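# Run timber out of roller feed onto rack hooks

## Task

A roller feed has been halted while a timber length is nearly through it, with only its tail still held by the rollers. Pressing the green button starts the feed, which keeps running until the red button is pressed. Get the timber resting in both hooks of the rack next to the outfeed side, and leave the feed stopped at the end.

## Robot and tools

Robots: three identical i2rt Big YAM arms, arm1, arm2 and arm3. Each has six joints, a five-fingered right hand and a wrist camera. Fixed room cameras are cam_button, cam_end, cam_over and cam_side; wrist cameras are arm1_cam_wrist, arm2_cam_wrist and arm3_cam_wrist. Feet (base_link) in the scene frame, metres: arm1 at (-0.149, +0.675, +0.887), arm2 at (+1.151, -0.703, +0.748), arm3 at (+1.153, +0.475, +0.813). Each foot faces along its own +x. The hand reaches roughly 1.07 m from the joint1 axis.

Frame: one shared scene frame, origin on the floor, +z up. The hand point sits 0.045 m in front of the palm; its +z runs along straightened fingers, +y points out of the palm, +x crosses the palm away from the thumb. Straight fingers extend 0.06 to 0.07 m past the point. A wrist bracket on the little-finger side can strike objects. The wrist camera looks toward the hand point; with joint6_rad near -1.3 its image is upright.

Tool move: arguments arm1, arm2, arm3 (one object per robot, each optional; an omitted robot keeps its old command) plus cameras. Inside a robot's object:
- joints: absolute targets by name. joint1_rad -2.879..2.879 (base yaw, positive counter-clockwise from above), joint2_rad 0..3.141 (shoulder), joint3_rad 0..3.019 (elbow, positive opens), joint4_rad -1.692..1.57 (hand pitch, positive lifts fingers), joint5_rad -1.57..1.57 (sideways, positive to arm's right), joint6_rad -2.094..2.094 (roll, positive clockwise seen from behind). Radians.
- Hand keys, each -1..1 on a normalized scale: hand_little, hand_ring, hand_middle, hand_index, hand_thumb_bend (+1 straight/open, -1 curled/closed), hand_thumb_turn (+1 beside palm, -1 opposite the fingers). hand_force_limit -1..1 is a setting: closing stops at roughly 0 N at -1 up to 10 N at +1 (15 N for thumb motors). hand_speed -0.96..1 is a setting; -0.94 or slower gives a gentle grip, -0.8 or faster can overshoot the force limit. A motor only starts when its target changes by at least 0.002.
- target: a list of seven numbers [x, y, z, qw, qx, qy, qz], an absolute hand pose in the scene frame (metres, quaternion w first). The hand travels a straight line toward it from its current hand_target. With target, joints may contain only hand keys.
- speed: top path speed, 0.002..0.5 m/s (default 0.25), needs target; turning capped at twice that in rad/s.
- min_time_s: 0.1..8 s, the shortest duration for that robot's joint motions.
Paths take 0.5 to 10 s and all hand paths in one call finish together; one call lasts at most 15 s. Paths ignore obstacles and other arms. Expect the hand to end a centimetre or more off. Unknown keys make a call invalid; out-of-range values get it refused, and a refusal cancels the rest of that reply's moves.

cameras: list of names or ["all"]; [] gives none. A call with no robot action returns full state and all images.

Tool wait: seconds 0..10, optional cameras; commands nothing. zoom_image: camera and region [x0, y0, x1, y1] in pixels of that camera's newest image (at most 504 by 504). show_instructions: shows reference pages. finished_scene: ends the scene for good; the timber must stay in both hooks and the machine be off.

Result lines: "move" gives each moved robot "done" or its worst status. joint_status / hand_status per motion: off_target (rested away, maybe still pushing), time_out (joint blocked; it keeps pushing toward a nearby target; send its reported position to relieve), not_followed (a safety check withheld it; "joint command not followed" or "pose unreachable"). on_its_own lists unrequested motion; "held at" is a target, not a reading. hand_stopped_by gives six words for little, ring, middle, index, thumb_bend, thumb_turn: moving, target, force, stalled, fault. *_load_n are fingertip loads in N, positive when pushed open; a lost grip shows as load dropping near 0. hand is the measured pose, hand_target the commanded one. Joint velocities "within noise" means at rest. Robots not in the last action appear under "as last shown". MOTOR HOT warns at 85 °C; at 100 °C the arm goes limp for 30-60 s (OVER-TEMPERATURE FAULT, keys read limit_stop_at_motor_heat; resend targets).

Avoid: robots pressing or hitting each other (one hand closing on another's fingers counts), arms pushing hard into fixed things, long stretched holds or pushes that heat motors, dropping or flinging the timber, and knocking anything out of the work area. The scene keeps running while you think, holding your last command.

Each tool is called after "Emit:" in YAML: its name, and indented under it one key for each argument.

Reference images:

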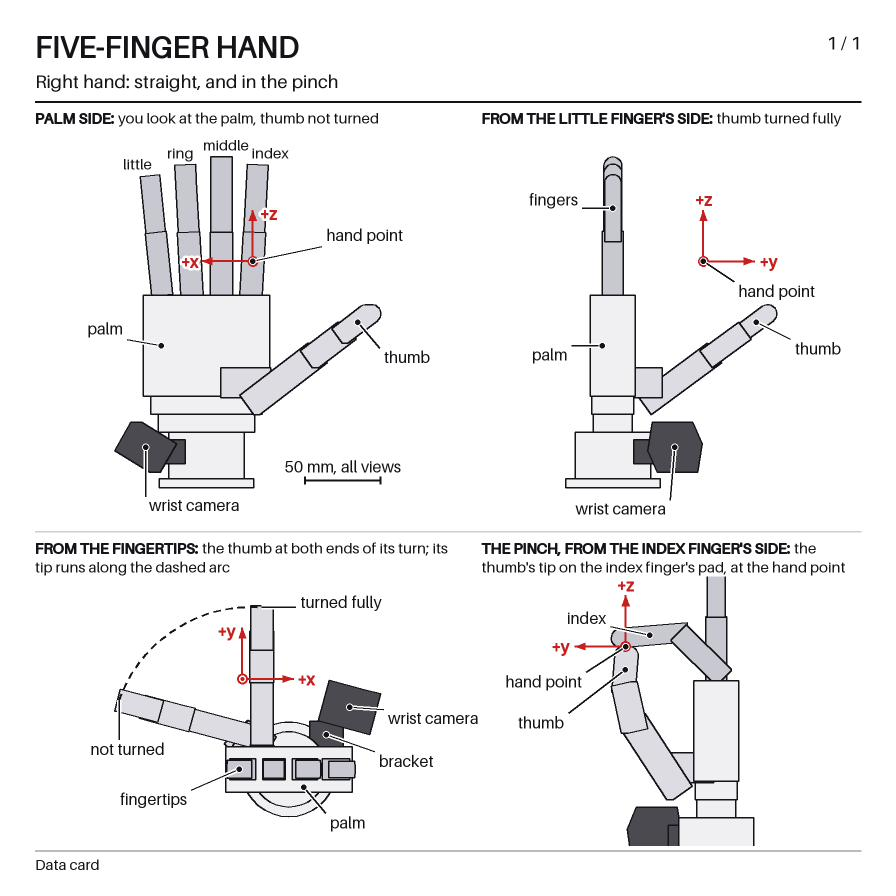

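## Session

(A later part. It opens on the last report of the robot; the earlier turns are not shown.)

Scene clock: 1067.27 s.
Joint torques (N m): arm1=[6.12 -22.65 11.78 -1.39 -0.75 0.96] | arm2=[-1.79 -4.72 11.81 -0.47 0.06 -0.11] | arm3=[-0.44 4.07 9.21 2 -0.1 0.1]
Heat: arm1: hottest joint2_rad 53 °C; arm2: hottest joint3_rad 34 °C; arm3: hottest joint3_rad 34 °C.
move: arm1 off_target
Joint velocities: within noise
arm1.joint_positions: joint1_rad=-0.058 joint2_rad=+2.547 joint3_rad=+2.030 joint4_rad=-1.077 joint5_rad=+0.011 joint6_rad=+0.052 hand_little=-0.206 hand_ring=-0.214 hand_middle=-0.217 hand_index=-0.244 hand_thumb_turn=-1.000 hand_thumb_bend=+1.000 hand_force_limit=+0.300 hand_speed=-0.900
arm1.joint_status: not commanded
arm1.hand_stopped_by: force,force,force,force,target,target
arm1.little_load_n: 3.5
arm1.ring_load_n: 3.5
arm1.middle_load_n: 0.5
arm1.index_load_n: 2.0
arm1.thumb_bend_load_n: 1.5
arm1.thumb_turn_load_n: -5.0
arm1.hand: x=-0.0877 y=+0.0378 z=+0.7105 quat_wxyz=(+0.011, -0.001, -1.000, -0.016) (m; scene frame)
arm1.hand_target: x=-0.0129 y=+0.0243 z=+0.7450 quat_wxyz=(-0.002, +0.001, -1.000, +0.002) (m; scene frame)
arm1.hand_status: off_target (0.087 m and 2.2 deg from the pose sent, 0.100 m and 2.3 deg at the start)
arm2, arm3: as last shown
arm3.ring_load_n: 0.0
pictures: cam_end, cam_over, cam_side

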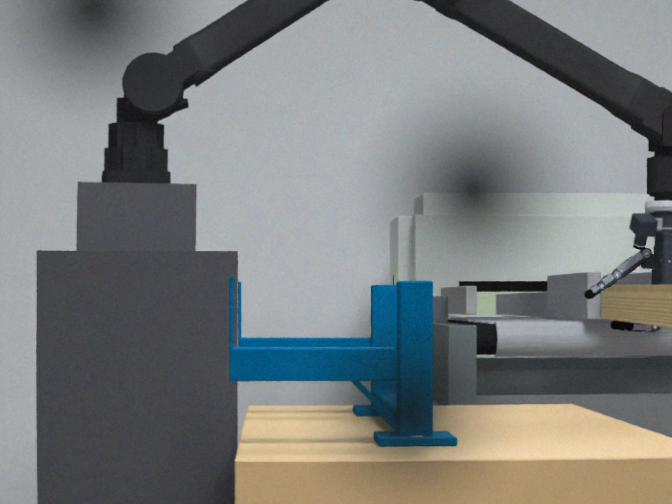

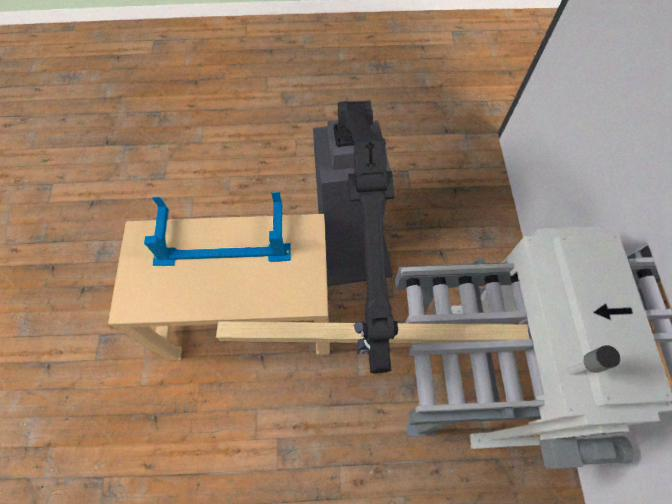

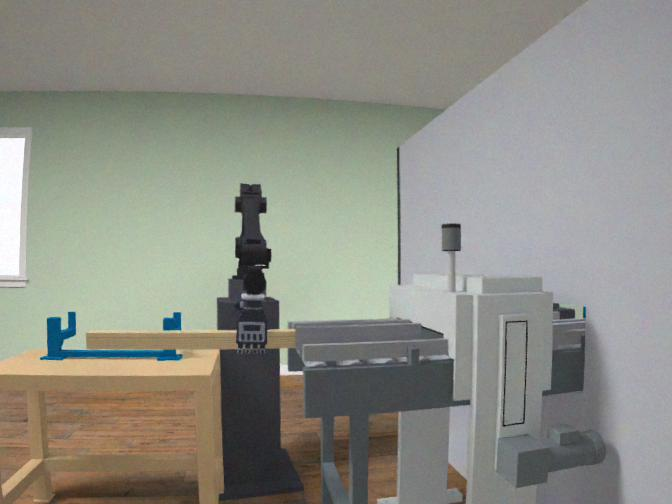

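Emit:
move:
  arm1: {"joints": {"hand_little": -0.15, "hand_ring": -0.15, "hand_middle": -0.15, "hand_index": -0.17}}
  cameras: ["cam_over", "cam_end", "cam_side"]

Scene clock: 1071.87 s.
Joint torques (N m): arm1=[2.55 -22.89 10.71 -1.28 -0.7 0.52] | arm2=[-1.73 -4.54 11.93 -0.55 0.05 -0.12] | arm3=[-0.44 4.07 9.2 2.02 -0.1 0.1]
Heat: arm1: hottest joint2_rad 51 °C; arm2: hottest joint3_rad 34 °C; arm3: hottest joint3_rad 34 °C.
move: arm1 done
Joint velocities: within noise
arm1.joint_positions: joint1_rad=-0.015 joint2_rad=+2.548 joint3_rad=+2.044 joint4_rad=-1.077 joint5_rad=+0.009 joint6_rad=+0.097 hand_little=-0.149 hand_ring=-0.150 hand_middle=-0.150 hand_index=-0.170 hand_thumb_turn=-1.000 hand_thumb_bend=+1.000 hand_force_limit=+0.300 hand_speed=-0.900
arm1.joint_status: all done
arm1.hand_stopped_by: force,target,target,target,target,target
arm1.little_load_n: 4.5
arm1.ring_load_n: 0.5
arm1.middle_load_n: 0.0
arm1.index_load_n: 0.5
arm1.thumb_bend_load_n: 0.0
arm1.thumb_turn_load_n: 0.0
arm1.hand: x=-0.0567 y=+0.0340 z=+0.7129 quat_wxyz=(+0.010, -0.002, -1.000, -0.010) (m; scene frame)
arm1.hand_target: x=-0.0123 y=+0.0236 z=+0.7454 quat_wxyz=(-0.002, +0.002, -1.000, +0.003) (m; scene frame)
arm1.hand_status: not commanded
arm2, arm3: as last shown
pictures: cam_end, cam_over, cam_side

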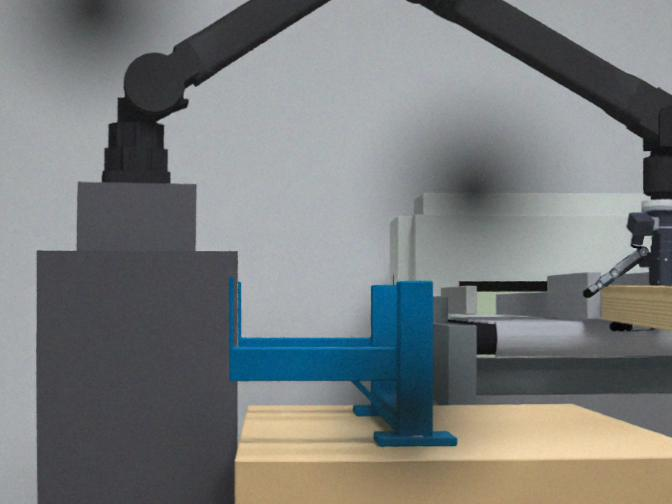

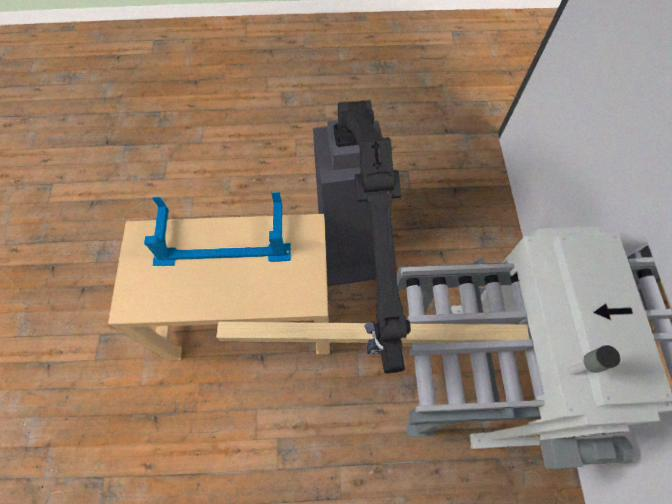

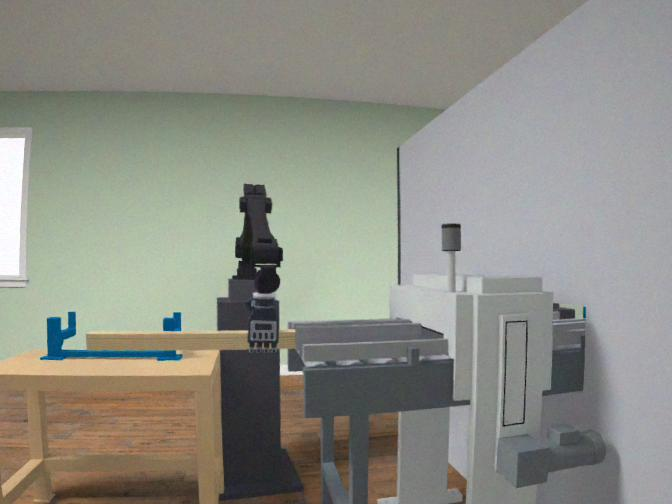

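Emit:
move:
  arm1: {"joints": {"hand_little": -0.7, "hand_ring": -0.7, "hand_middle": -0.7, "hand_index": -0.7, "hand_thumb_bend": 0.2, "hand_force_limit": 0.4}}
  cameras: ["cam_over", "cam_end", "cam_side"]

Scene clock: 1084.27 s.
Joint torques (N m): arm1=[2.49 -23.06 10.7 -1.39 -0.7 0.52] | arm2=[-1.85 -4.66 11.93 -0.58 0.05 -0.13] | arm3=[-0.38 4.01 9.21 2 -0.1 0.1]
Heat: arm1: hottest joint2_rad 51 °C; arm2: hottest joint3_rad 34 °C; arm3: hottest joint3_rad 34 °C.
move: arm1 off_target
Joint velocities: within noise
arm1.joint_positions: joint1_rad=-0.015 joint2_rad=+2.551 joint3_rad=+2.044 joint4_rad=-1.074 joint5_rad=+0.009 joint6_rad=+0.098 hand_little=-0.166 hand_ring=-0.184 hand_middle=-0.211 hand_index=-0.231 hand_thumb_turn=-1.000 hand_thumb_bend=+0.951 hand_force_limit=+0.400 hand_speed=-0.900
arm1.joint_status: hand_little off_target (ended at -0.166, target -0.700); hand_ring off_target (ended at -0.184, target -0.700); hand_middle off_target (ended at -0.211, target -0.700); hand_index off_target (ended at -0.231, target -0.700); hand_thumb_bend off_target (ended at +0.951, target +0.200); the others done
arm1.hand_stopped_by: force,force,force,force,force,target
arm1.little_load_n: 1.5
arm1.ring_load_n: 3.0
arm1.middle_load_n: 9.0
arm1.index_load_n: 8.5
arm1.thumb_bend_load_n: 10.0
arm1.thumb_turn_load_n: -0.5
arm1.hand: x=-0.0567 y=+0.0341 z=+0.7108 quat_wxyz=(+0.010, -0.003, -1.000, -0.010) (m; scene frame)
arm1.hand_target: x=-0.0122 y=+0.0236 z=+0.7449 quat_wxyz=(-0.002, +0.001, -1.000, +0.003) (m; scene frame)
arm1.hand_status: not commanded
arm2, arm3: as last shown
arm3.little_load_n: 0.5
arm3.thumb_bend_load_n: 0.5
pictures: cam_end, cam_over, cam_side

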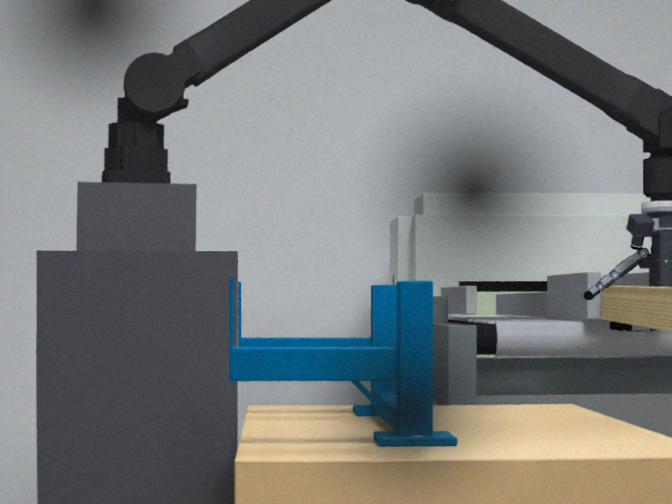

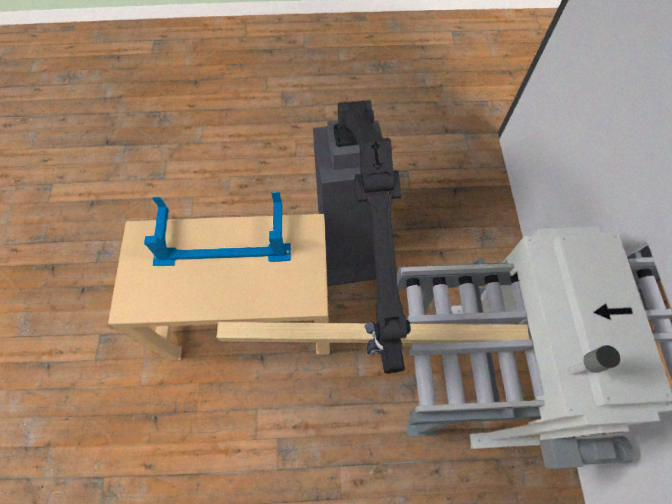

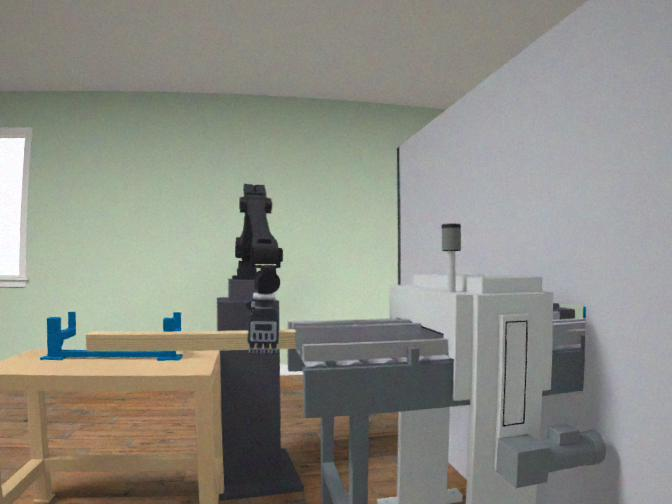

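Emit:
move:
  arm1: {"target": [-0.15, 0.022, 0.755, 0, 0, 1, 0], "speed": 0.06}

Emit:
move:
  arm1: {"target": [-0.21, 0.025, 0.77, 0, 0, 1, 0], "speed": 0.06}
  cameras: ["cam_over", "cam_end", "cam_side"]

Scene clock: 1095.00 s.
Joint torques (N m): arm1=[-3.43 -24.82 8.76 -1.14 0.37 -0.2] | arm2=[-1.79 -4.48 11.92 -0.55 0.06 -0.11] | arm3=[-0.38 4.01 9.2 2 -0.1 0.1]
Heat: arm1: hottest joint2_rad 48 °C; arm2: hottest joint3_rad 34 °C; arm3: hottest joint3_rad 34 °C.
move: arm1 off_target
Joint velocities: within noise
arm1.joint_positions: joint1_rad=-0.130 joint2_rad=+2.551 joint3_rad=+2.040 joint4_rad=-1.089 joint5_rad=-0.023 joint6_rad=-0.011 hand_little=-0.166 hand_ring=-0.184 hand_middle=-0.211 hand_index=-0.231 hand_thumb_turn=-1.000 hand_thumb_bend=+0.951 hand_force_limit=+0.400 hand_speed=-0.900
arm1.joint_status: not commanded
arm1.hand_stopped_by: force,force,force,force,force,target
arm1.little_load_n: 2.5
arm1.ring_load_n: 4.0
arm1.middle_load_n: 9.0
arm1.index_load_n: 8.5
arm1.thumb_bend_load_n: 10.0
arm1.thumb_turn_load_n: -0.5
arm1.hand: x=-0.1310 y=+0.0373 z=+0.7125 quat_wxyz=(-0.007, -0.006, -1.000, -0.020) (m; scene frame)
arm1.hand_target: x=-0.1430 y=+0.0232 z=+0.7538 quat_wxyz=(-0.003, +0.000, -1.000, -0.001) (m; scene frame)
arm1.hand_status: off_target (0.049 m and 2.5 deg from the pose sent, 0.104 m and 1.6 deg at the start)
arm2, arm3: as last shown
arm3.little_load_n: 0.0
arm3.thumb_bend_load_n: 0.0
pictures: none

Scene clock: 1096.77 s.
Joint torques (N m): arm1=[-4.48 -25.76 9.91 -1.58 0.64 -0.43] | arm2=[-1.9 -4.42 11.89 -0.51 0.04 -0.12] | arm3=[-0.38 4.13 9.2 2 -0.1 0.1]
Heat: arm1: hottest joint2_rad 47 °C; arm2: hottest joint3_rad 34 °C; arm3: hottest joint3_rad 34 °C.
move: arm1 off_target
Joint velocities: within noise
arm1.joint_positions: joint1_rad=-0.210 joint2_rad=+2.551 joint3_rad=+2.040 joint4_rad=-1.101 joint5_rad=-0.023 joint6_rad=-0.080 hand_little=-0.166 hand_ring=-0.184 hand_middle=-0.211 hand_index=-0.231 hand_thumb_turn=-1.000 hand_thumb_bend=+0.951 hand_force_limit=+0.400 hand_speed=-0.900
arm1.joint_status: not commanded
arm1.hand_stopped_by: force,force,force,force,force,target
arm1.little_load_n: 2.0
arm1.ring_load_n: 4.0
arm1.middle_load_n: 9.0
arm1.index_load_n: 8.5
arm1.thumb_bend_load_n: 10.0
arm1.thumb_turn_load_n: 0.0
arm1.hand: x=-0.1857 y=+0.0433 z=+0.7139 quat_wxyz=(-0.009, -0.012, -1.000, -0.025) (m; scene frame)
arm1.hand_target: x=-0.2092 y=+0.0255 z=+0.7678 quat_wxyz=(+0.000, +0.000, -1.000, +0.001) (m; scene frame)
arm1.hand_status: off_target (0.064 m and 3.3 deg from the pose sent, 0.099 m and 2.5 deg at the start)
arm2, arm3: as last shown
pictures: cam_end, cam_over, cam_side

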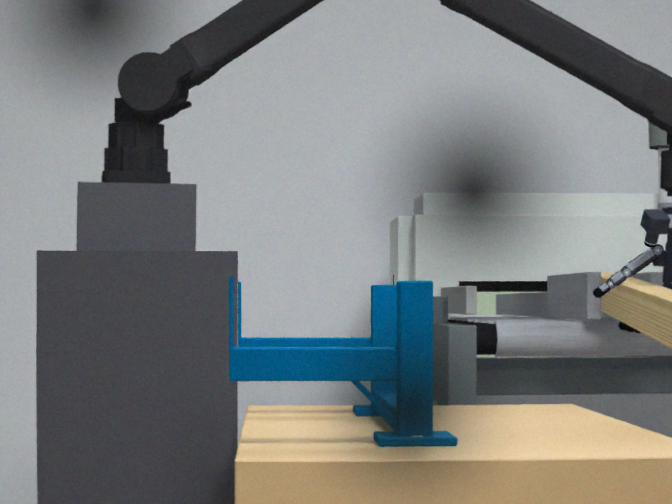

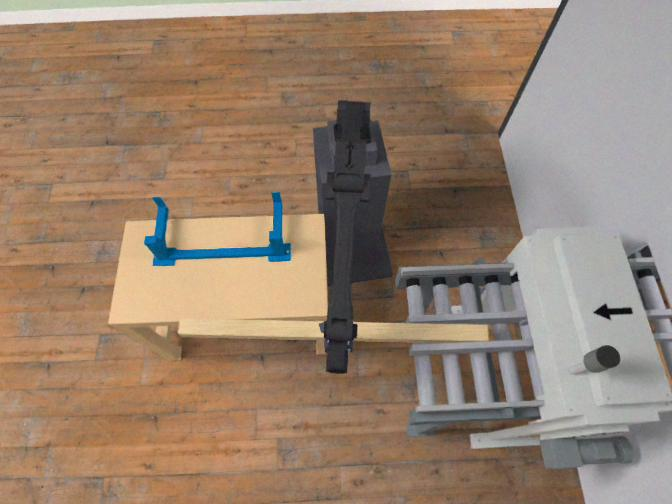

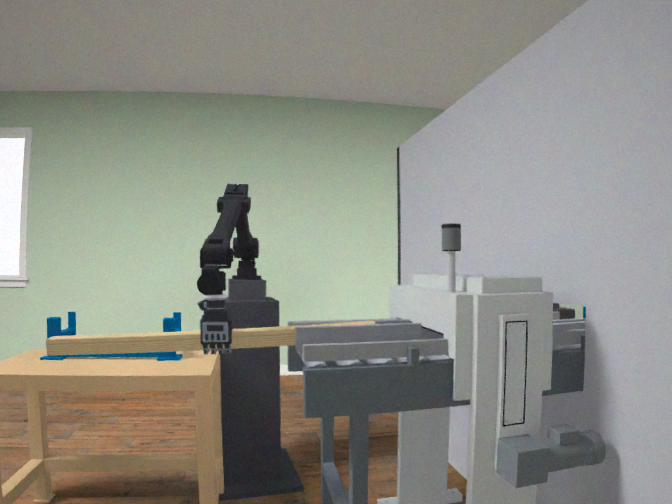

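Emit:
move:
  arm1: {"target": [-0.21, 0.025, 0.82, 0.02, 0, 1, 0], "speed": 0.08}
  cameras: ["cam_over", "cam_end", "cam_side"]

Scene clock: 1106.63 s.
Joint torques (N m): arm1=[-4.78 -29.27 10.5 -3.43 -0.15 -0.48] | arm2=[-1.85 -4.72 11.89 -0.62 0.03 -0.11] | arm3=[-0.38 4.07 9.21 2.02 -0.1 0.1]
Heat: arm1: hottest joint2_rad 46 °C; arm2: hottest joint3_rad 34 °C; arm3: hottest joint3_rad 34 °C.
move: arm1 off_target
Joint velocities: within noise
arm1.joint_positions: joint1_rad=-0.213 joint2_rad=+2.545 joint3_rad=+2.040 joint4_rad=-1.112 joint5_rad=-0.035 joint6_rad=-0.081 hand_little=-0.166 hand_ring=-0.184 hand_middle=-0.211 hand_index=-0.230 hand_thumb_turn=-1.000 hand_thumb_bend=+0.951 hand_force_limit=+0.400 hand_speed=-0.900
arm1.joint_status: not commanded
arm1.hand_stopped_by: force,force,force,force,force,target
arm1.little_load_n: 0.0
arm1.ring_load_n: 0.0
arm1.middle_load_n: 9.0
arm1.index_load_n: 13.0
arm1.thumb_bend_load_n: 8.5
arm1.thumb_turn_load_n: 7.0
arm1.hand: x=-0.1852 y=+0.0442 z=+0.7188 quat_wxyz=(-0.015, -0.013, -0.999, -0.027) (m; scene frame)
arm1.hand_target: x=-0.2079 y=+0.0266 z=+0.8071 quat_wxyz=(-0.015, +0.000, -1.000, +0.002) (m; scene frame)
arm1.hand_status: off_target (0.106 m and 3.5 deg from the pose sent, 0.110 m and 3.4 deg at the start; pose on its path clipped on 22 of 38 steps)
arm2: as last shown
arm2.thumb_turn_load_n: 0.5
arm3.joint_positions: joint1_rad=+0.338 joint2_rad=+0.617 joint3_rad=+1.359 joint4_rad=-1.217 joint5_rad=-0.294 joint6_rad=-1.422 hand_little=+1.000 hand_ring=+1.000 hand_middle=+1.000 hand_index=+1.000 hand_thumb_turn=+1.000 hand_thumb_bend=+1.000 hand_force_limit=+0.000 hand_speed=-0.800
arm3.joint_status: not commanded
arm3.hand_stopped_by: target,target,target,target,target,target
arm3.little_load_n: 0.0
arm3.ring_load_n: 0.0
arm3.middle_load_n: 0.0
arm3.index_load_n: 0.0
arm3.thumb_bend_load_n: 0.0
arm3.thumb_turn_load_n: 0.0
arm3.hand: x=+1.2180 y=+0.2290 z=+1.3180 quat_wxyz=(+0.183, +0.676, -0.506, +0.504) (m; scene frame)
arm3.hand_target: x=+1.2176 y=+0.2307 z=+1.3311 quat_wxyz=(+0.191, +0.671, -0.500, +0.513) (m; scene frame)
arm3.hand_status: not commanded
pictures: cam_end, cam_over, cam_side

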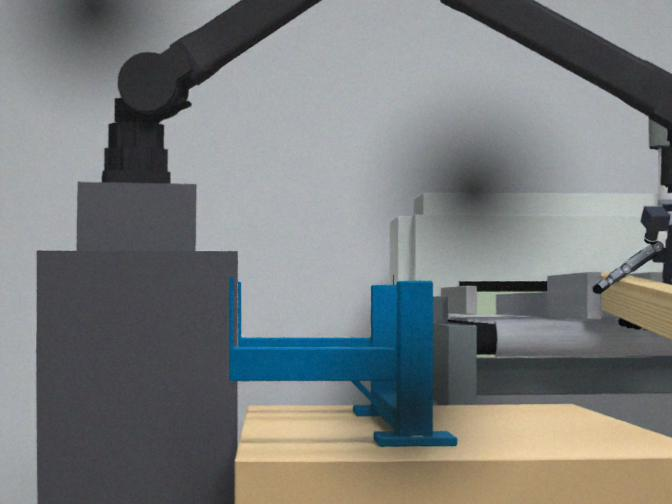

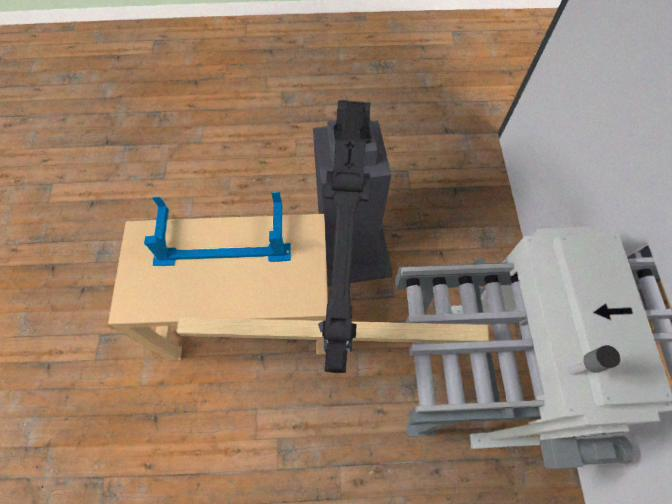

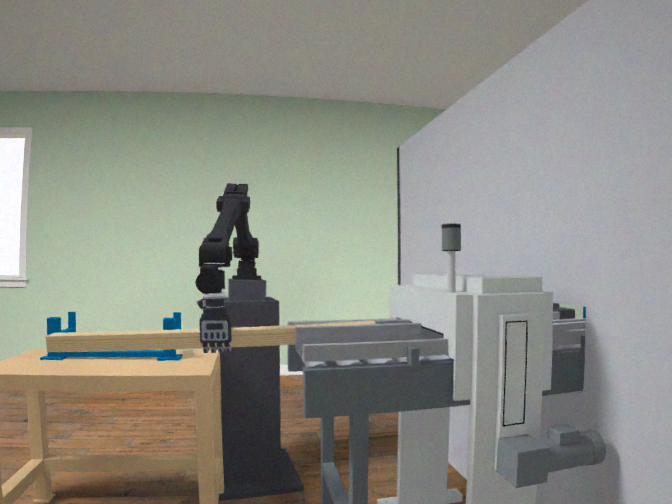

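Emit:
move:
  arm1: {"target": [-0.21, 0.025, 0.86, 0.0, 0, 1, 0], "speed": 0.08}
  cameras: ["cam_over", "cam_end", "cam_side"]

Scene clock: 1113.30 s.
Joint torques (N m): arm1=[-3.84 -29.63 10.1 -3.26 -0.11 -0.38] | arm2=[-1.79 -4.84 11.88 -0.49 0.05 -0.11] | arm3=[-0.38 4.07 9.2 2 -0.11 0.1]
Heat: arm1: hottest joint2_rad 48 °C; arm2: hottest joint3_rad 34 °C; arm3: hottest joint3_rad 34 °C.
move: arm1 off_target
Joint velocities: within noise
arm1.joint_positions: joint1_rad=-0.213 joint2_rad=+2.513 joint3_rad=+2.040 joint4_rad=-1.147 joint5_rad=-0.003 joint6_rad=-0.080 hand_little=-0.166 hand_ring=-0.184 hand_middle=-0.211 hand_index=-0.230 hand_thumb_turn=-1.000 hand_thumb_bend=+0.951 hand_force_limit=+0.400 hand_speed=-0.900
arm1.joint_status: not commanded
arm1.hand_stopped_by: force,force,force,force,force,target
arm1.little_load_n: 0.0
arm1.ring_load_n: 0.0
arm1.middle_load_n: 7.5
arm1.index_load_n: 13.5
arm1.thumb_bend_load_n: 9.0
arm1.thumb_turn_load_n: 8.5
arm1.hand: x=-0.1911 y=+0.0448 z=+0.7403 quat_wxyz=(+0.001, -0.013, -0.999, -0.030) (m; scene frame)
arm1.hand_target: x=-0.2056 y=+0.0295 z=+0.8303 quat_wxyz=(+0.001, -0.001, -1.000, +0.001) (m; scene frame)
arm1.hand_status: off_target (0.123 m and 3.7 deg from the pose sent, 0.145 m and 3.8 deg at the start; pose on its path clipped on 36 of 39 steps)
arm2.joint_positions: joint1_rad=+0.009 joint2_rad=+1.108 joint3_rad=+1.072 joint4_rad=-1.589 joint5_rad=+0.019 joint6_rad=+0.286 hand_little=-1.000 hand_ring=-1.000 hand_middle=-1.000 hand_index=+1.000 hand_thumb_turn=+1.000 hand_thumb_bend=+1.000 hand_force_limit=+0.000 hand_speed=-0.800
arm2.joint_status: not commanded
arm2.hand_stopped_by: target,target,target,target,target,target
arm2.little_load_n: 0.0
arm2.ring_load_n: 0.0
arm2.middle_load_n: 0.0
arm2.index_load_n: 0.0
arm2.thumb_bend_load_n: -0.5
arm2.thumb_turn_load_n: 0.0
arm2.hand: x=+1.0499 y=-0.4927 z=+0.9707 quat_wxyz=(+0.021, +1.000, -0.003, +0.009) (m; scene frame)
arm2.hand_target: x=+1.0503 y=-0.4788 z=+0.9892 quat_wxyz=(-0.002, +1.000, -0.004, +0.003) (m; scene frame)
arm2.hand_status: not commanded
arm3: as last shown
pictures: cam_end, cam_over, cam_side

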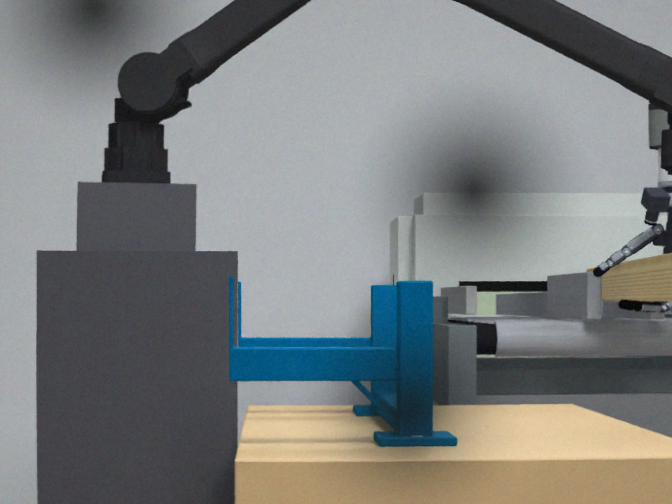

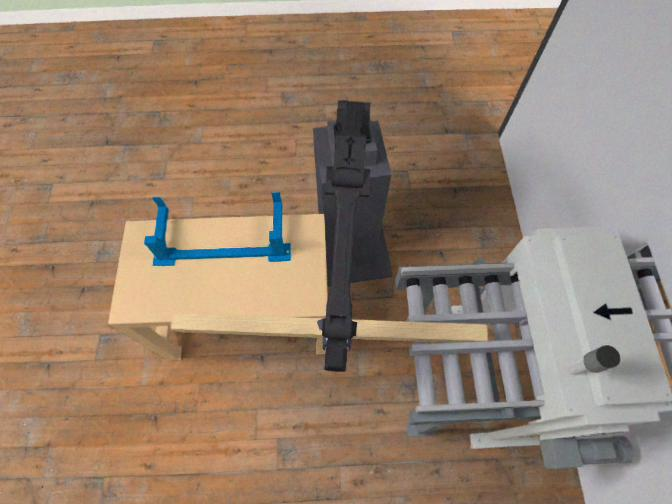

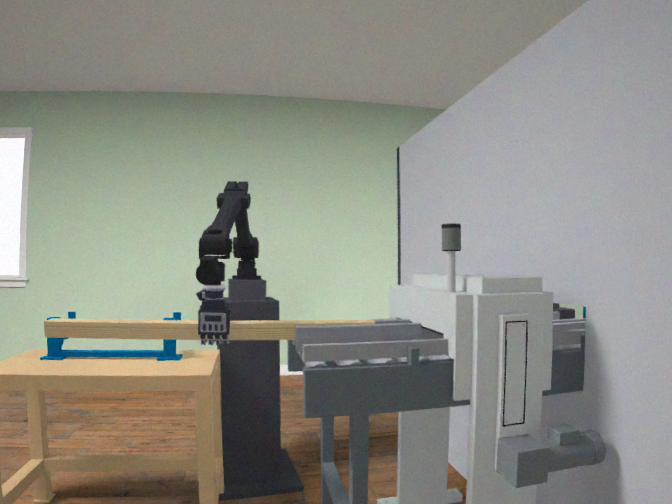

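Emit:
move:
  arm1: {"target": [-0.21, 0.025, 0.9, 0.0, 0, 1, 0], "speed": 0.08}

Emit:
move:
  arm1: {"target": [-0.21, 0.025, 0.93, 0.0, 0, 1, 0], "speed": 0.08}
  cameras: ["cam_over", "cam_end", "cam_side"]

Scene clock: 1118.97 s.
Joint torques (N m): arm1=[-3.66 -29.98 9.43 -3.11 -0.37 -0.37] | arm2=[-1.73 -4.48 11.85 -0.55 0.03 -0.12] | arm3=[-0.44 4.07 9.21 2 -0.1 0.1]
Heat: arm1: hottest joint2_rad 50 °C; arm2: hottest joint3_rad 35 °C; arm3: hottest joint3_rad 34 °C.
move: arm1 off_target
Joint velocities: within noise
arm1.joint_positions: joint1_rad=-0.213 joint2_rad=+2.496 joint3_rad=+2.040 joint4_rad=-1.164 joint5_rad=+0.003 joint6_rad=-0.078 hand_little=-0.166 hand_ring=-0.184 hand_middle=-0.211 hand_index=-0.230 hand_thumb_turn=-0.999 hand_thumb_bend=+0.951 hand_force_limit=+0.400 hand_speed=-0.900
arm1.joint_status: not commanded
arm1.hand_stopped_by: force,force,force,force,force,target
arm1.little_load_n: 0.0
arm1.ring_load_n: 0.5
arm1.middle_load_n: 6.0
arm1.index_load_n: 14.5
arm1.thumb_bend_load_n: 9.5
arm1.thumb_turn_load_n: 9.5
arm1.hand: x=-0.1921 y=+0.0448 z=+0.7517 quat_wxyz=(+0.004, -0.014, -0.999, -0.030) (m; scene frame)
arm1.hand_target: x=-0.2032 y=+0.0321 z=+0.8423 quat_wxyz=(+0.001, +0.000, -1.000, +0.001) (m; scene frame)
arm1.hand_status: off_target (0.151 m and 3.8 deg from the pose sent, 0.162 m and 3.7 deg at the start; pose on its path clipped on 39 of 42 steps)
arm2, arm3: as last shown
arm2.thumb_bend_load_n: 0.0
pictures: none

Scene clock: 1120.60 s.
Joint torques (N m): arm1=[-3.49 -30.04 9.33 -3.12 -0.44 -0.37] | arm2=[-1.61 -4.66 11.86 -0.58 0.04 -0.12] | arm3=[-0.38 4.07 9.21 2 -0.1 0.1]
Heat: arm1: hottest joint2_rad 51 °C; arm2: hottest joint3_rad 35 °C; arm3: hottest joint3_rad 34 °C.
move: arm1 off_target
Joint velocities: within noise
arm1.joint_positions: joint1_rad=-0.215 joint2_rad=+2.482 joint3_rad=+2.040 joint4_rad=-1.178 joint5_rad=+0.005 joint6_rad=-0.078 hand_little=-0.166 hand_ring=-0.184 hand_middle=-0.211 hand_index=-0.230 hand_thumb_turn=-0.999 hand_thumb_bend=+0.951 hand_force_limit=+0.400 hand_speed=-0.900
arm1.joint_status: not commanded
arm1.hand_stopped_by: force,force,force,force,force,target
arm1.little_load_n: 0.0
arm1.ring_load_n: 0.0
arm1.middle_load_n: 6.0
arm1.index_load_n: 14.5
arm1.thumb_bend_load_n: 9.5
arm1.thumb_turn_load_n: 9.5
arm1.hand: x=-0.1932 y=+0.0449 z=+0.7611 quat_wxyz=(+0.005, -0.014, -0.999, -0.030) (m; scene frame)
arm1.hand_target: x=-0.2025 y=+0.0335 z=+0.8521 quat_wxyz=(+0.001, +0.000, -1.000, +0.001) (m; scene frame)
arm1.hand_status: off_target (0.171 m and 3.9 deg from the pose sent, 0.180 m and 3.8 deg at the start; pose on its path clipped on 46 of 49 steps)
arm2, arm3: as last shown
pictures: cam_end, cam_over, cam_side

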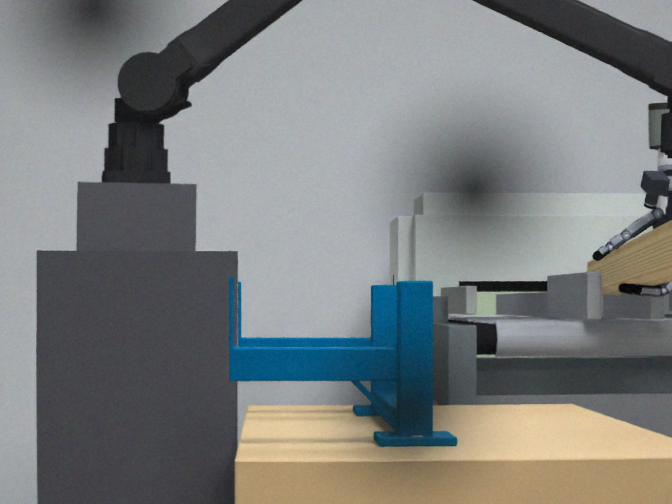

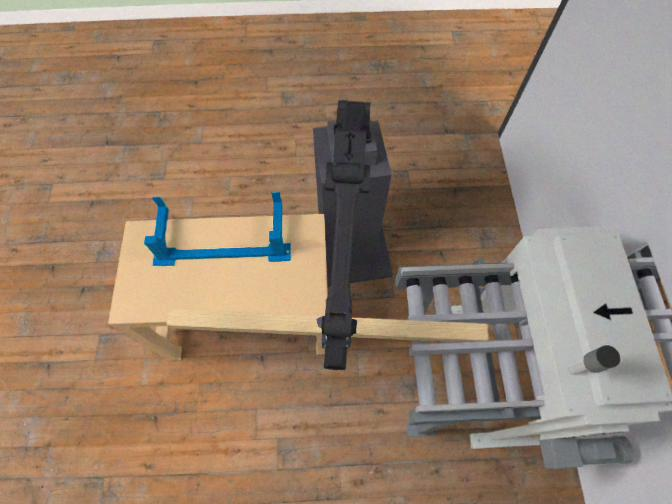

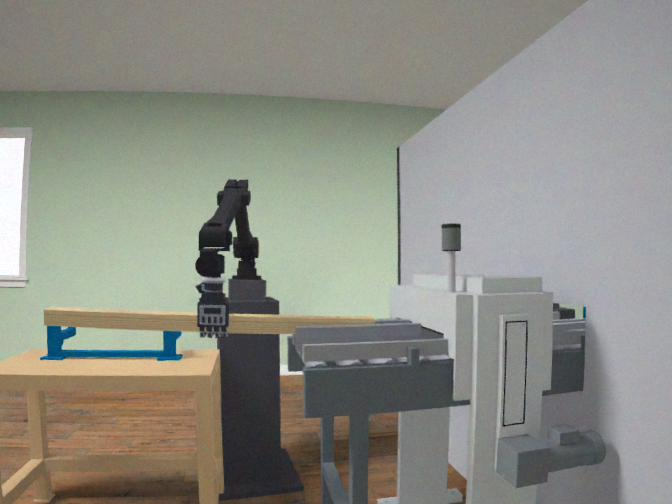

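Emit:
move:
  arm1: {"target": [-0.23, 0.025, 1.0, 0.03, 0, 1, 0], "speed": 0.06}
  cameras: ["cam_over", "cam_end", "cam_side"]

Scene clock: 1132.87 s.
Joint torques (N m): arm1=[-4.25 -29.98 9.29 -3.19 -0.99 -0.61] | arm2=[-1.85 -4.6 11.88 -0.5 0.05 -0.12] | arm3=[-0.32 4.07 9.22 2.02 -0.1 0.1]
Heat: arm1: hottest joint2_rad 52 °C; arm2: hottest joint3_rad 35 °C; arm3: hottest joint3_rad 34 °C.
move: arm1 off_target
Joint velocities: within noise
arm1.joint_positions: joint1_rad=-0.231 joint2_rad=+2.476 joint3_rad=+2.040 joint4_rad=-1.189 joint5_rad=-0.040 joint6_rad=-0.078 hand_little=-0.166 hand_ring=-0.184 hand_middle=-0.211 hand_index=-0.230 hand_thumb_turn=-0.999 hand_thumb_bend=+0.951 hand_force_limit=+0.400 hand_speed=-0.900
arm1.joint_status: not commanded
arm1.hand_stopped_by: force,force,force,force,force,target
arm1.little_load_n: 0.5
arm1.ring_load_n: 0.0
arm1.middle_load_n: 3.0
arm1.index_load_n: 18.0
arm1.thumb_bend_load_n: 9.5
arm1.thumb_turn_load_n: 10.5
arm1.hand: x=-0.1951 y=+0.0459 z=+0.7670 quat_wxyz=(-0.018, -0.023, -0.999, -0.030) (m; scene frame)
arm1.hand_target: x=-0.2091 y=+0.0371 z=+0.8574 quat_wxyz=(-0.028, -0.001, -1.000, +0.001) (m; scene frame)
arm1.hand_status: off_target (0.236 m and 4.6 deg from the pose sent, 0.242 m and 5.5 deg at the start; pose on its path clipped on 86 of 90 steps)
arm2, arm3: as last shown
pictures: cam_end, cam_over, cam_side

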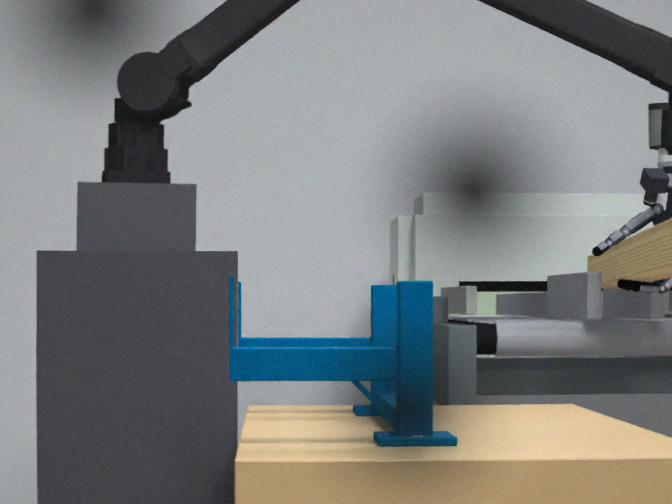

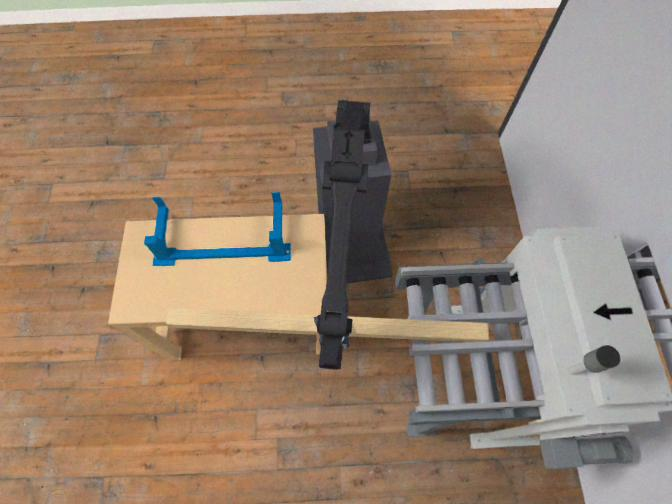

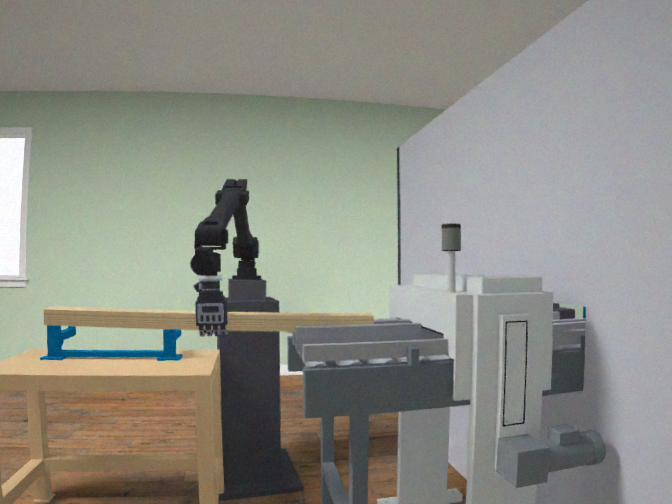

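Emit:
zoom_image:
  camera: "cam_side"
  region: [20, 270, 460, 380]

Emit:
zoom_image:
  camera: "cam_over"
  region: [140, 280, 560, 390]

Scaled by 1.145 from the camera's 672x504 image, which has a finer 960x720 frame.

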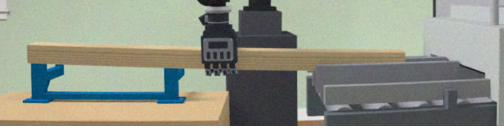

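Scaled by 1.200 from the camera's 672x504 image, which has a finer 960x720 frame.

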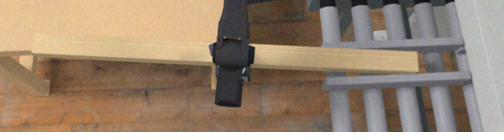

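Emit:
move:
  arm1: {"target": [-0.29, 0.03, 0.87, 0, 0, 1, 0], "speed": 0.1}
  cameras: ["cam_over", "cam_side"]

Scene clock: 1183.03 s.
Joint torques (N m): arm1=[-2.14 -27.69 14.32 -1.22 0.41 0.01] | arm2=[-1.73 -4.84 11.89 -0.51 0.03 -0.13] | arm3=[-0.44 4.07 9.2 2 -0.1 0.1]
Heat: arm1: hottest joint2_rad 52 °C; arm2: hottest joint3_rad 35 °C; arm3: hottest joint3_rad 34 °C.
move: arm1 off_target
Joint velocities: within noise
arm1.joint_positions: joint1_rad=-0.348 joint2_rad=+2.476 joint3_rad=+2.040 joint4_rad=-1.278 joint5_rad=-0.028 joint6_rad=-0.242 hand_little=-0.166 hand_ring=-0.184 hand_middle=-0.211 hand_index=-0.231 hand_thumb_turn=-1.000 hand_thumb_bend=+0.951 hand_force_limit=+0.400 hand_speed=-0.900
arm1.joint_status: not commanded
arm1.hand_stopped_by: force,force,force,force,force,target
arm1.little_load_n: 2.5
arm1.ring_load_n: 3.0
arm1.middle_load_n: 7.5
arm1.index_load_n: 6.5
arm1.thumb_bend_load_n: 10.0
arm1.thumb_turn_load_n: -5.0
arm1.hand: x=-0.2743 y=+0.0841 z=+0.7759 quat_wxyz=(-0.026, +0.000, -0.997, -0.072) (m; scene frame)
arm1.hand_target: x=-0.2854 y=+0.0412 z=+0.8608 quat_wxyz=(-0.004, +0.003, -1.000, +0.000) (m; scene frame)
arm1.hand_status: off_target (0.110 m and 8.7 deg from the pose sent, 0.141 m and 4.8 deg at the start; pose on its path clipped on 53 of 59 steps)
arm2, arm3: as last shown
pictures: cam_over, cam_side

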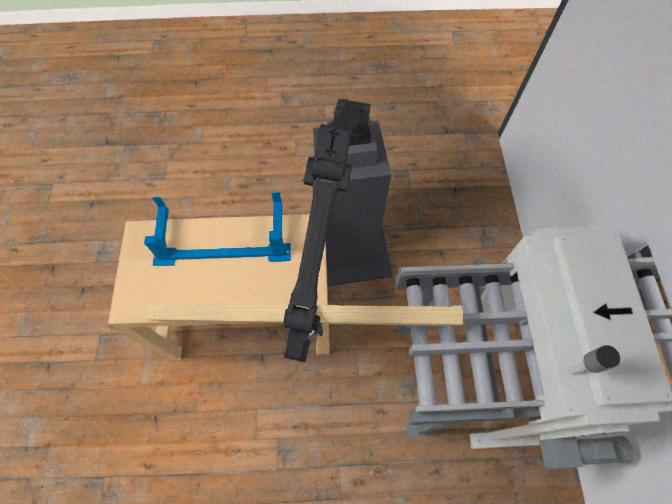

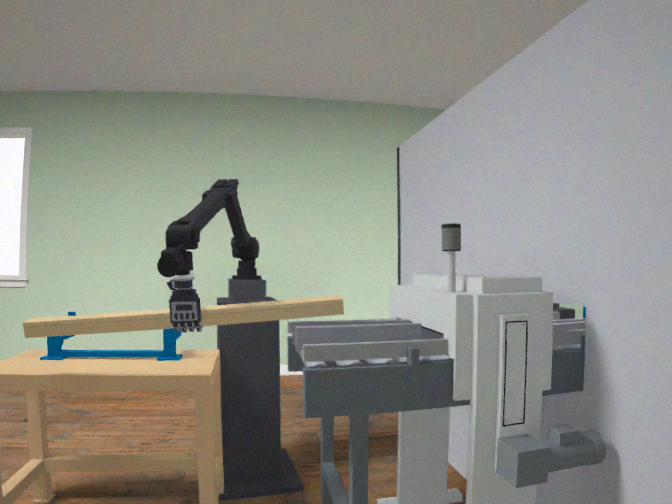

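Emit:
move:
  arm1: {"target": [-0.32, 0.06, 0.9, -0.04, 0, 0.998, -0.04], "speed": 0.1}
  cameras: ["cam_over", "cam_side", "cam_end"]

Scene clock: 1194.30 s.
Joint torques (N m): arm1=[-3.37 -26.58 9.37 0.1 0.7 -0.11] | arm2=[-1.85 -4.66 11.96 -0.5 0.05 -0.11] | arm3=[-0.38 4.07 9.18 1.99 -0.11 0.1]
Heat: arm1: hottest joint2_rad 54 °C; arm2: hottest joint3_rad 35 °C; arm3: hottest joint3_rad 34 °C.
move: arm1 off_target
Joint velocities: within noise
arm1.joint_positions: joint1_rad=-0.374 joint2_rad=+2.318 joint3_rad=+1.935 joint4_rad=-1.195 joint5_rad=+0.032 joint6_rad=-0.256 hand_little=-0.166 hand_ring=-0.184 hand_middle=-0.211 hand_index=-0.231 hand_thumb_turn=-1.000 hand_thumb_bend=+0.951 hand_force_limit=+0.400 hand_speed=-0.900
arm1.joint_status: not commanded
arm1.hand_stopped_by: force,force,force,force,force,target
arm1.little_load_n: 2.5
arm1.ring_load_n: 3.0
arm1.middle_load_n: 7.5
arm1.index_load_n: 6.5
arm1.thumb_bend_load_n: 10.5
arm1.thumb_turn_load_n: -4.5
arm1.hand: x=-0.3041 y=+0.0795 z=+0.8336 quat_wxyz=(+0.019, -0.005, -1.000, -0.013) (m; scene frame)
arm1.hand_target: x=-0.3197 y=+0.0614 z=+0.8977 quat_wxyz=(+0.041, -0.004, -0.998, +0.039) (m; scene frame)
arm1.hand_status: off_target (0.071 m and 6.5 deg from the pose sent, 0.134 m and 14.9 deg at the start; pose on its path clipped on 14 of 42 steps)
arm2, arm3: as last shown
pictures: cam_end, cam_over, cam_side

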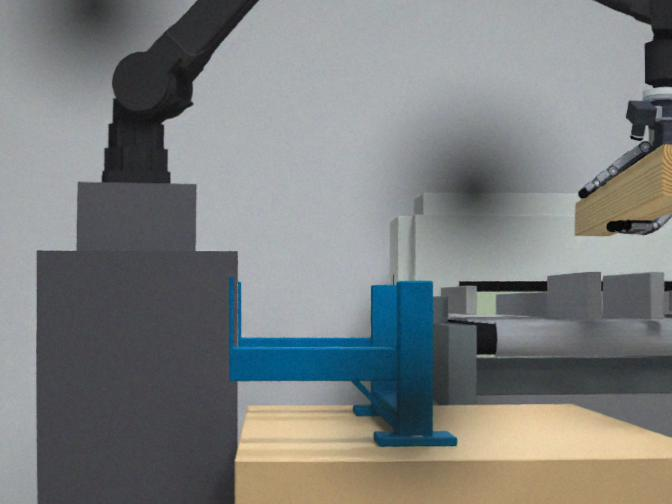

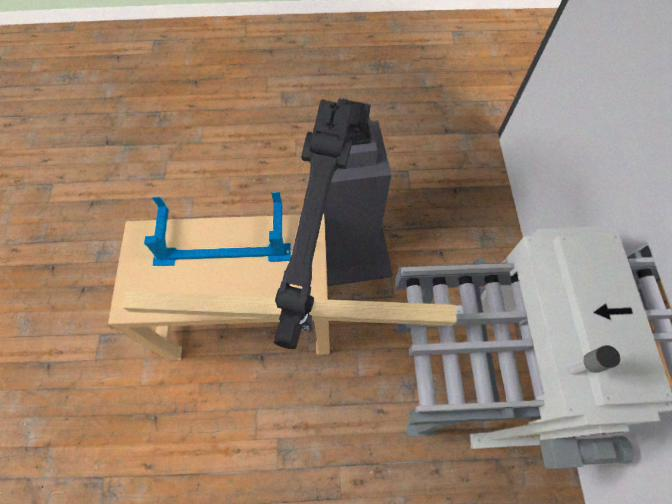

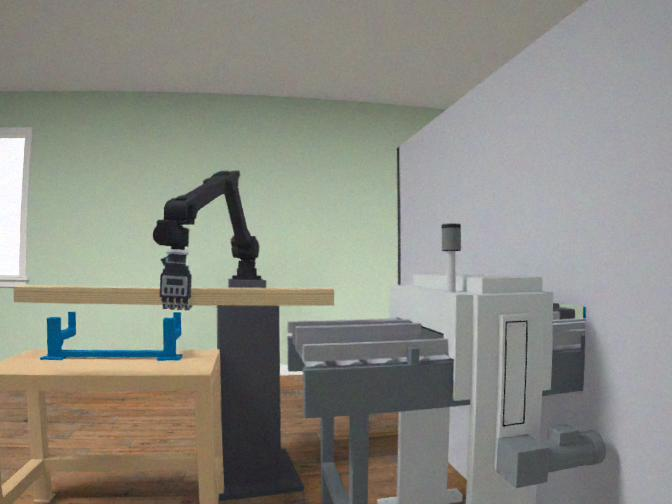

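Emit:
move:
  arm1: {"target": [-0.4, 0.13, 0.89, -0.03, -0.02, 0.998, -0.035], "speed": 0.1}
  cameras: ["cam_over", "cam_side", "cam_end"]

Scene clock: 1206.47 s.
Joint torques (N m): arm1=[-3.08 -26.17 8.83 0.18 0.59 -0.04] | arm2=[-1.96 -4.6 11.81 -0.54 0.05 -0.13] | arm3=[-0.44 4.07 9.2 2 -0.1 0.1]
Heat: arm1: hottest joint2_rad 53 °C; arm2: hottest joint3_rad 35 °C; arm3: hottest joint3_rad 34 °C.
move: arm1 off_target
Joint velocities: within noise
arm1.joint_positions: joint1_rad=-0.524 joint2_rad=+2.241 joint3_rad=+1.753 joint4_rad=-1.110 joint5_rad=-0.001 joint6_rad=-0.465 hand_little=-0.166 hand_ring=-0.184 hand_middle=-0.211 hand_index=-0.231 hand_thumb_turn=-1.000 hand_thumb_bend=+0.951 hand_force_limit=+0.400 hand_speed=-0.900
arm1.joint_status: not commanded
arm1.hand_stopped_by: force,force,force,force,force,target
arm1.little_load_n: 3.0
arm1.ring_load_n: 3.0
arm1.middle_load_n: 7.5
arm1.index_load_n: 6.0
arm1.thumb_bend_load_n: 10.5
arm1.thumb_turn_load_n: -5.0
arm1.hand: x=-0.3811 y=+0.1518 z=+0.8232 quat_wxyz=(-0.002, +0.024, -1.000, -0.018) (m; scene frame)
arm1.hand_target: x=-0.3986 y=+0.1324 z=+0.8881 quat_wxyz=(+0.029, +0.023, -0.999, +0.035) (m; scene frame)
arm1.hand_status: off_target (0.073 m and 7.1 deg from the pose sent, 0.122 m and 6.3 deg at the start)
arm2, arm3: as last shown
pictures: cam_end, cam_over, cam_side

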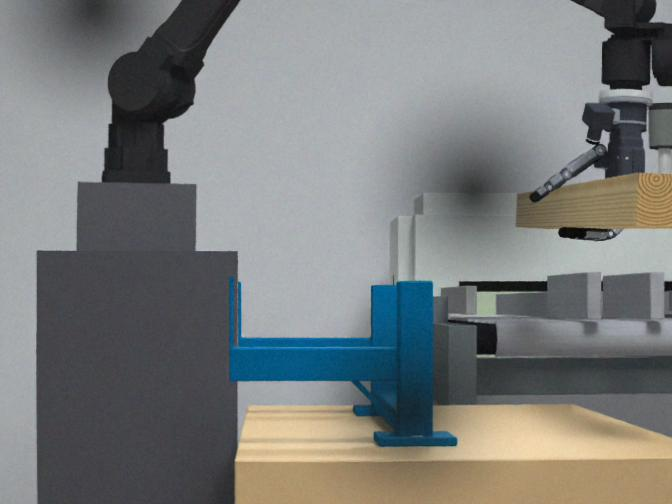

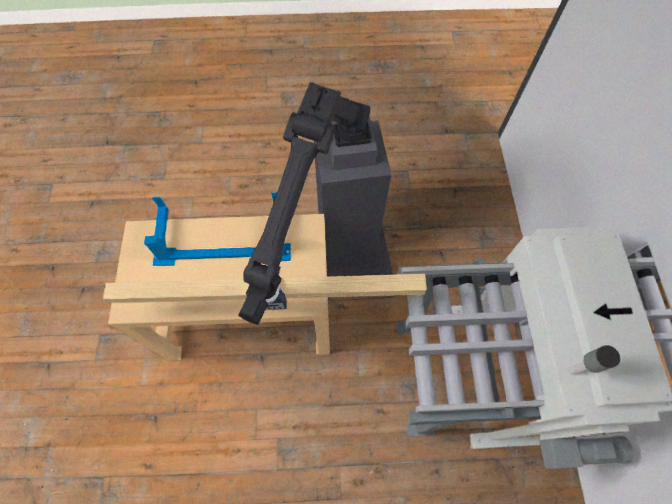

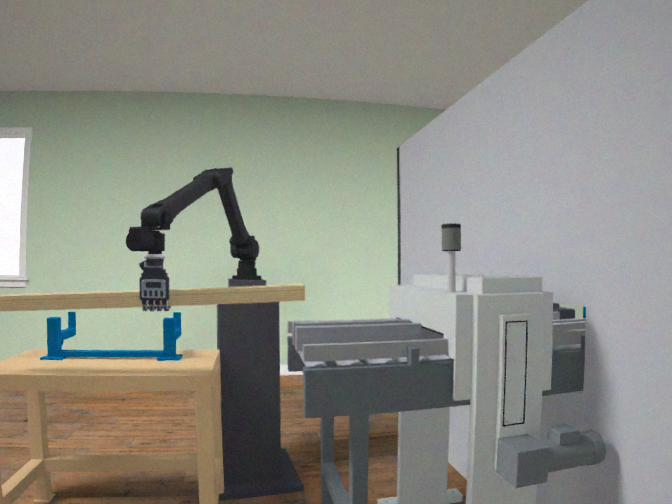

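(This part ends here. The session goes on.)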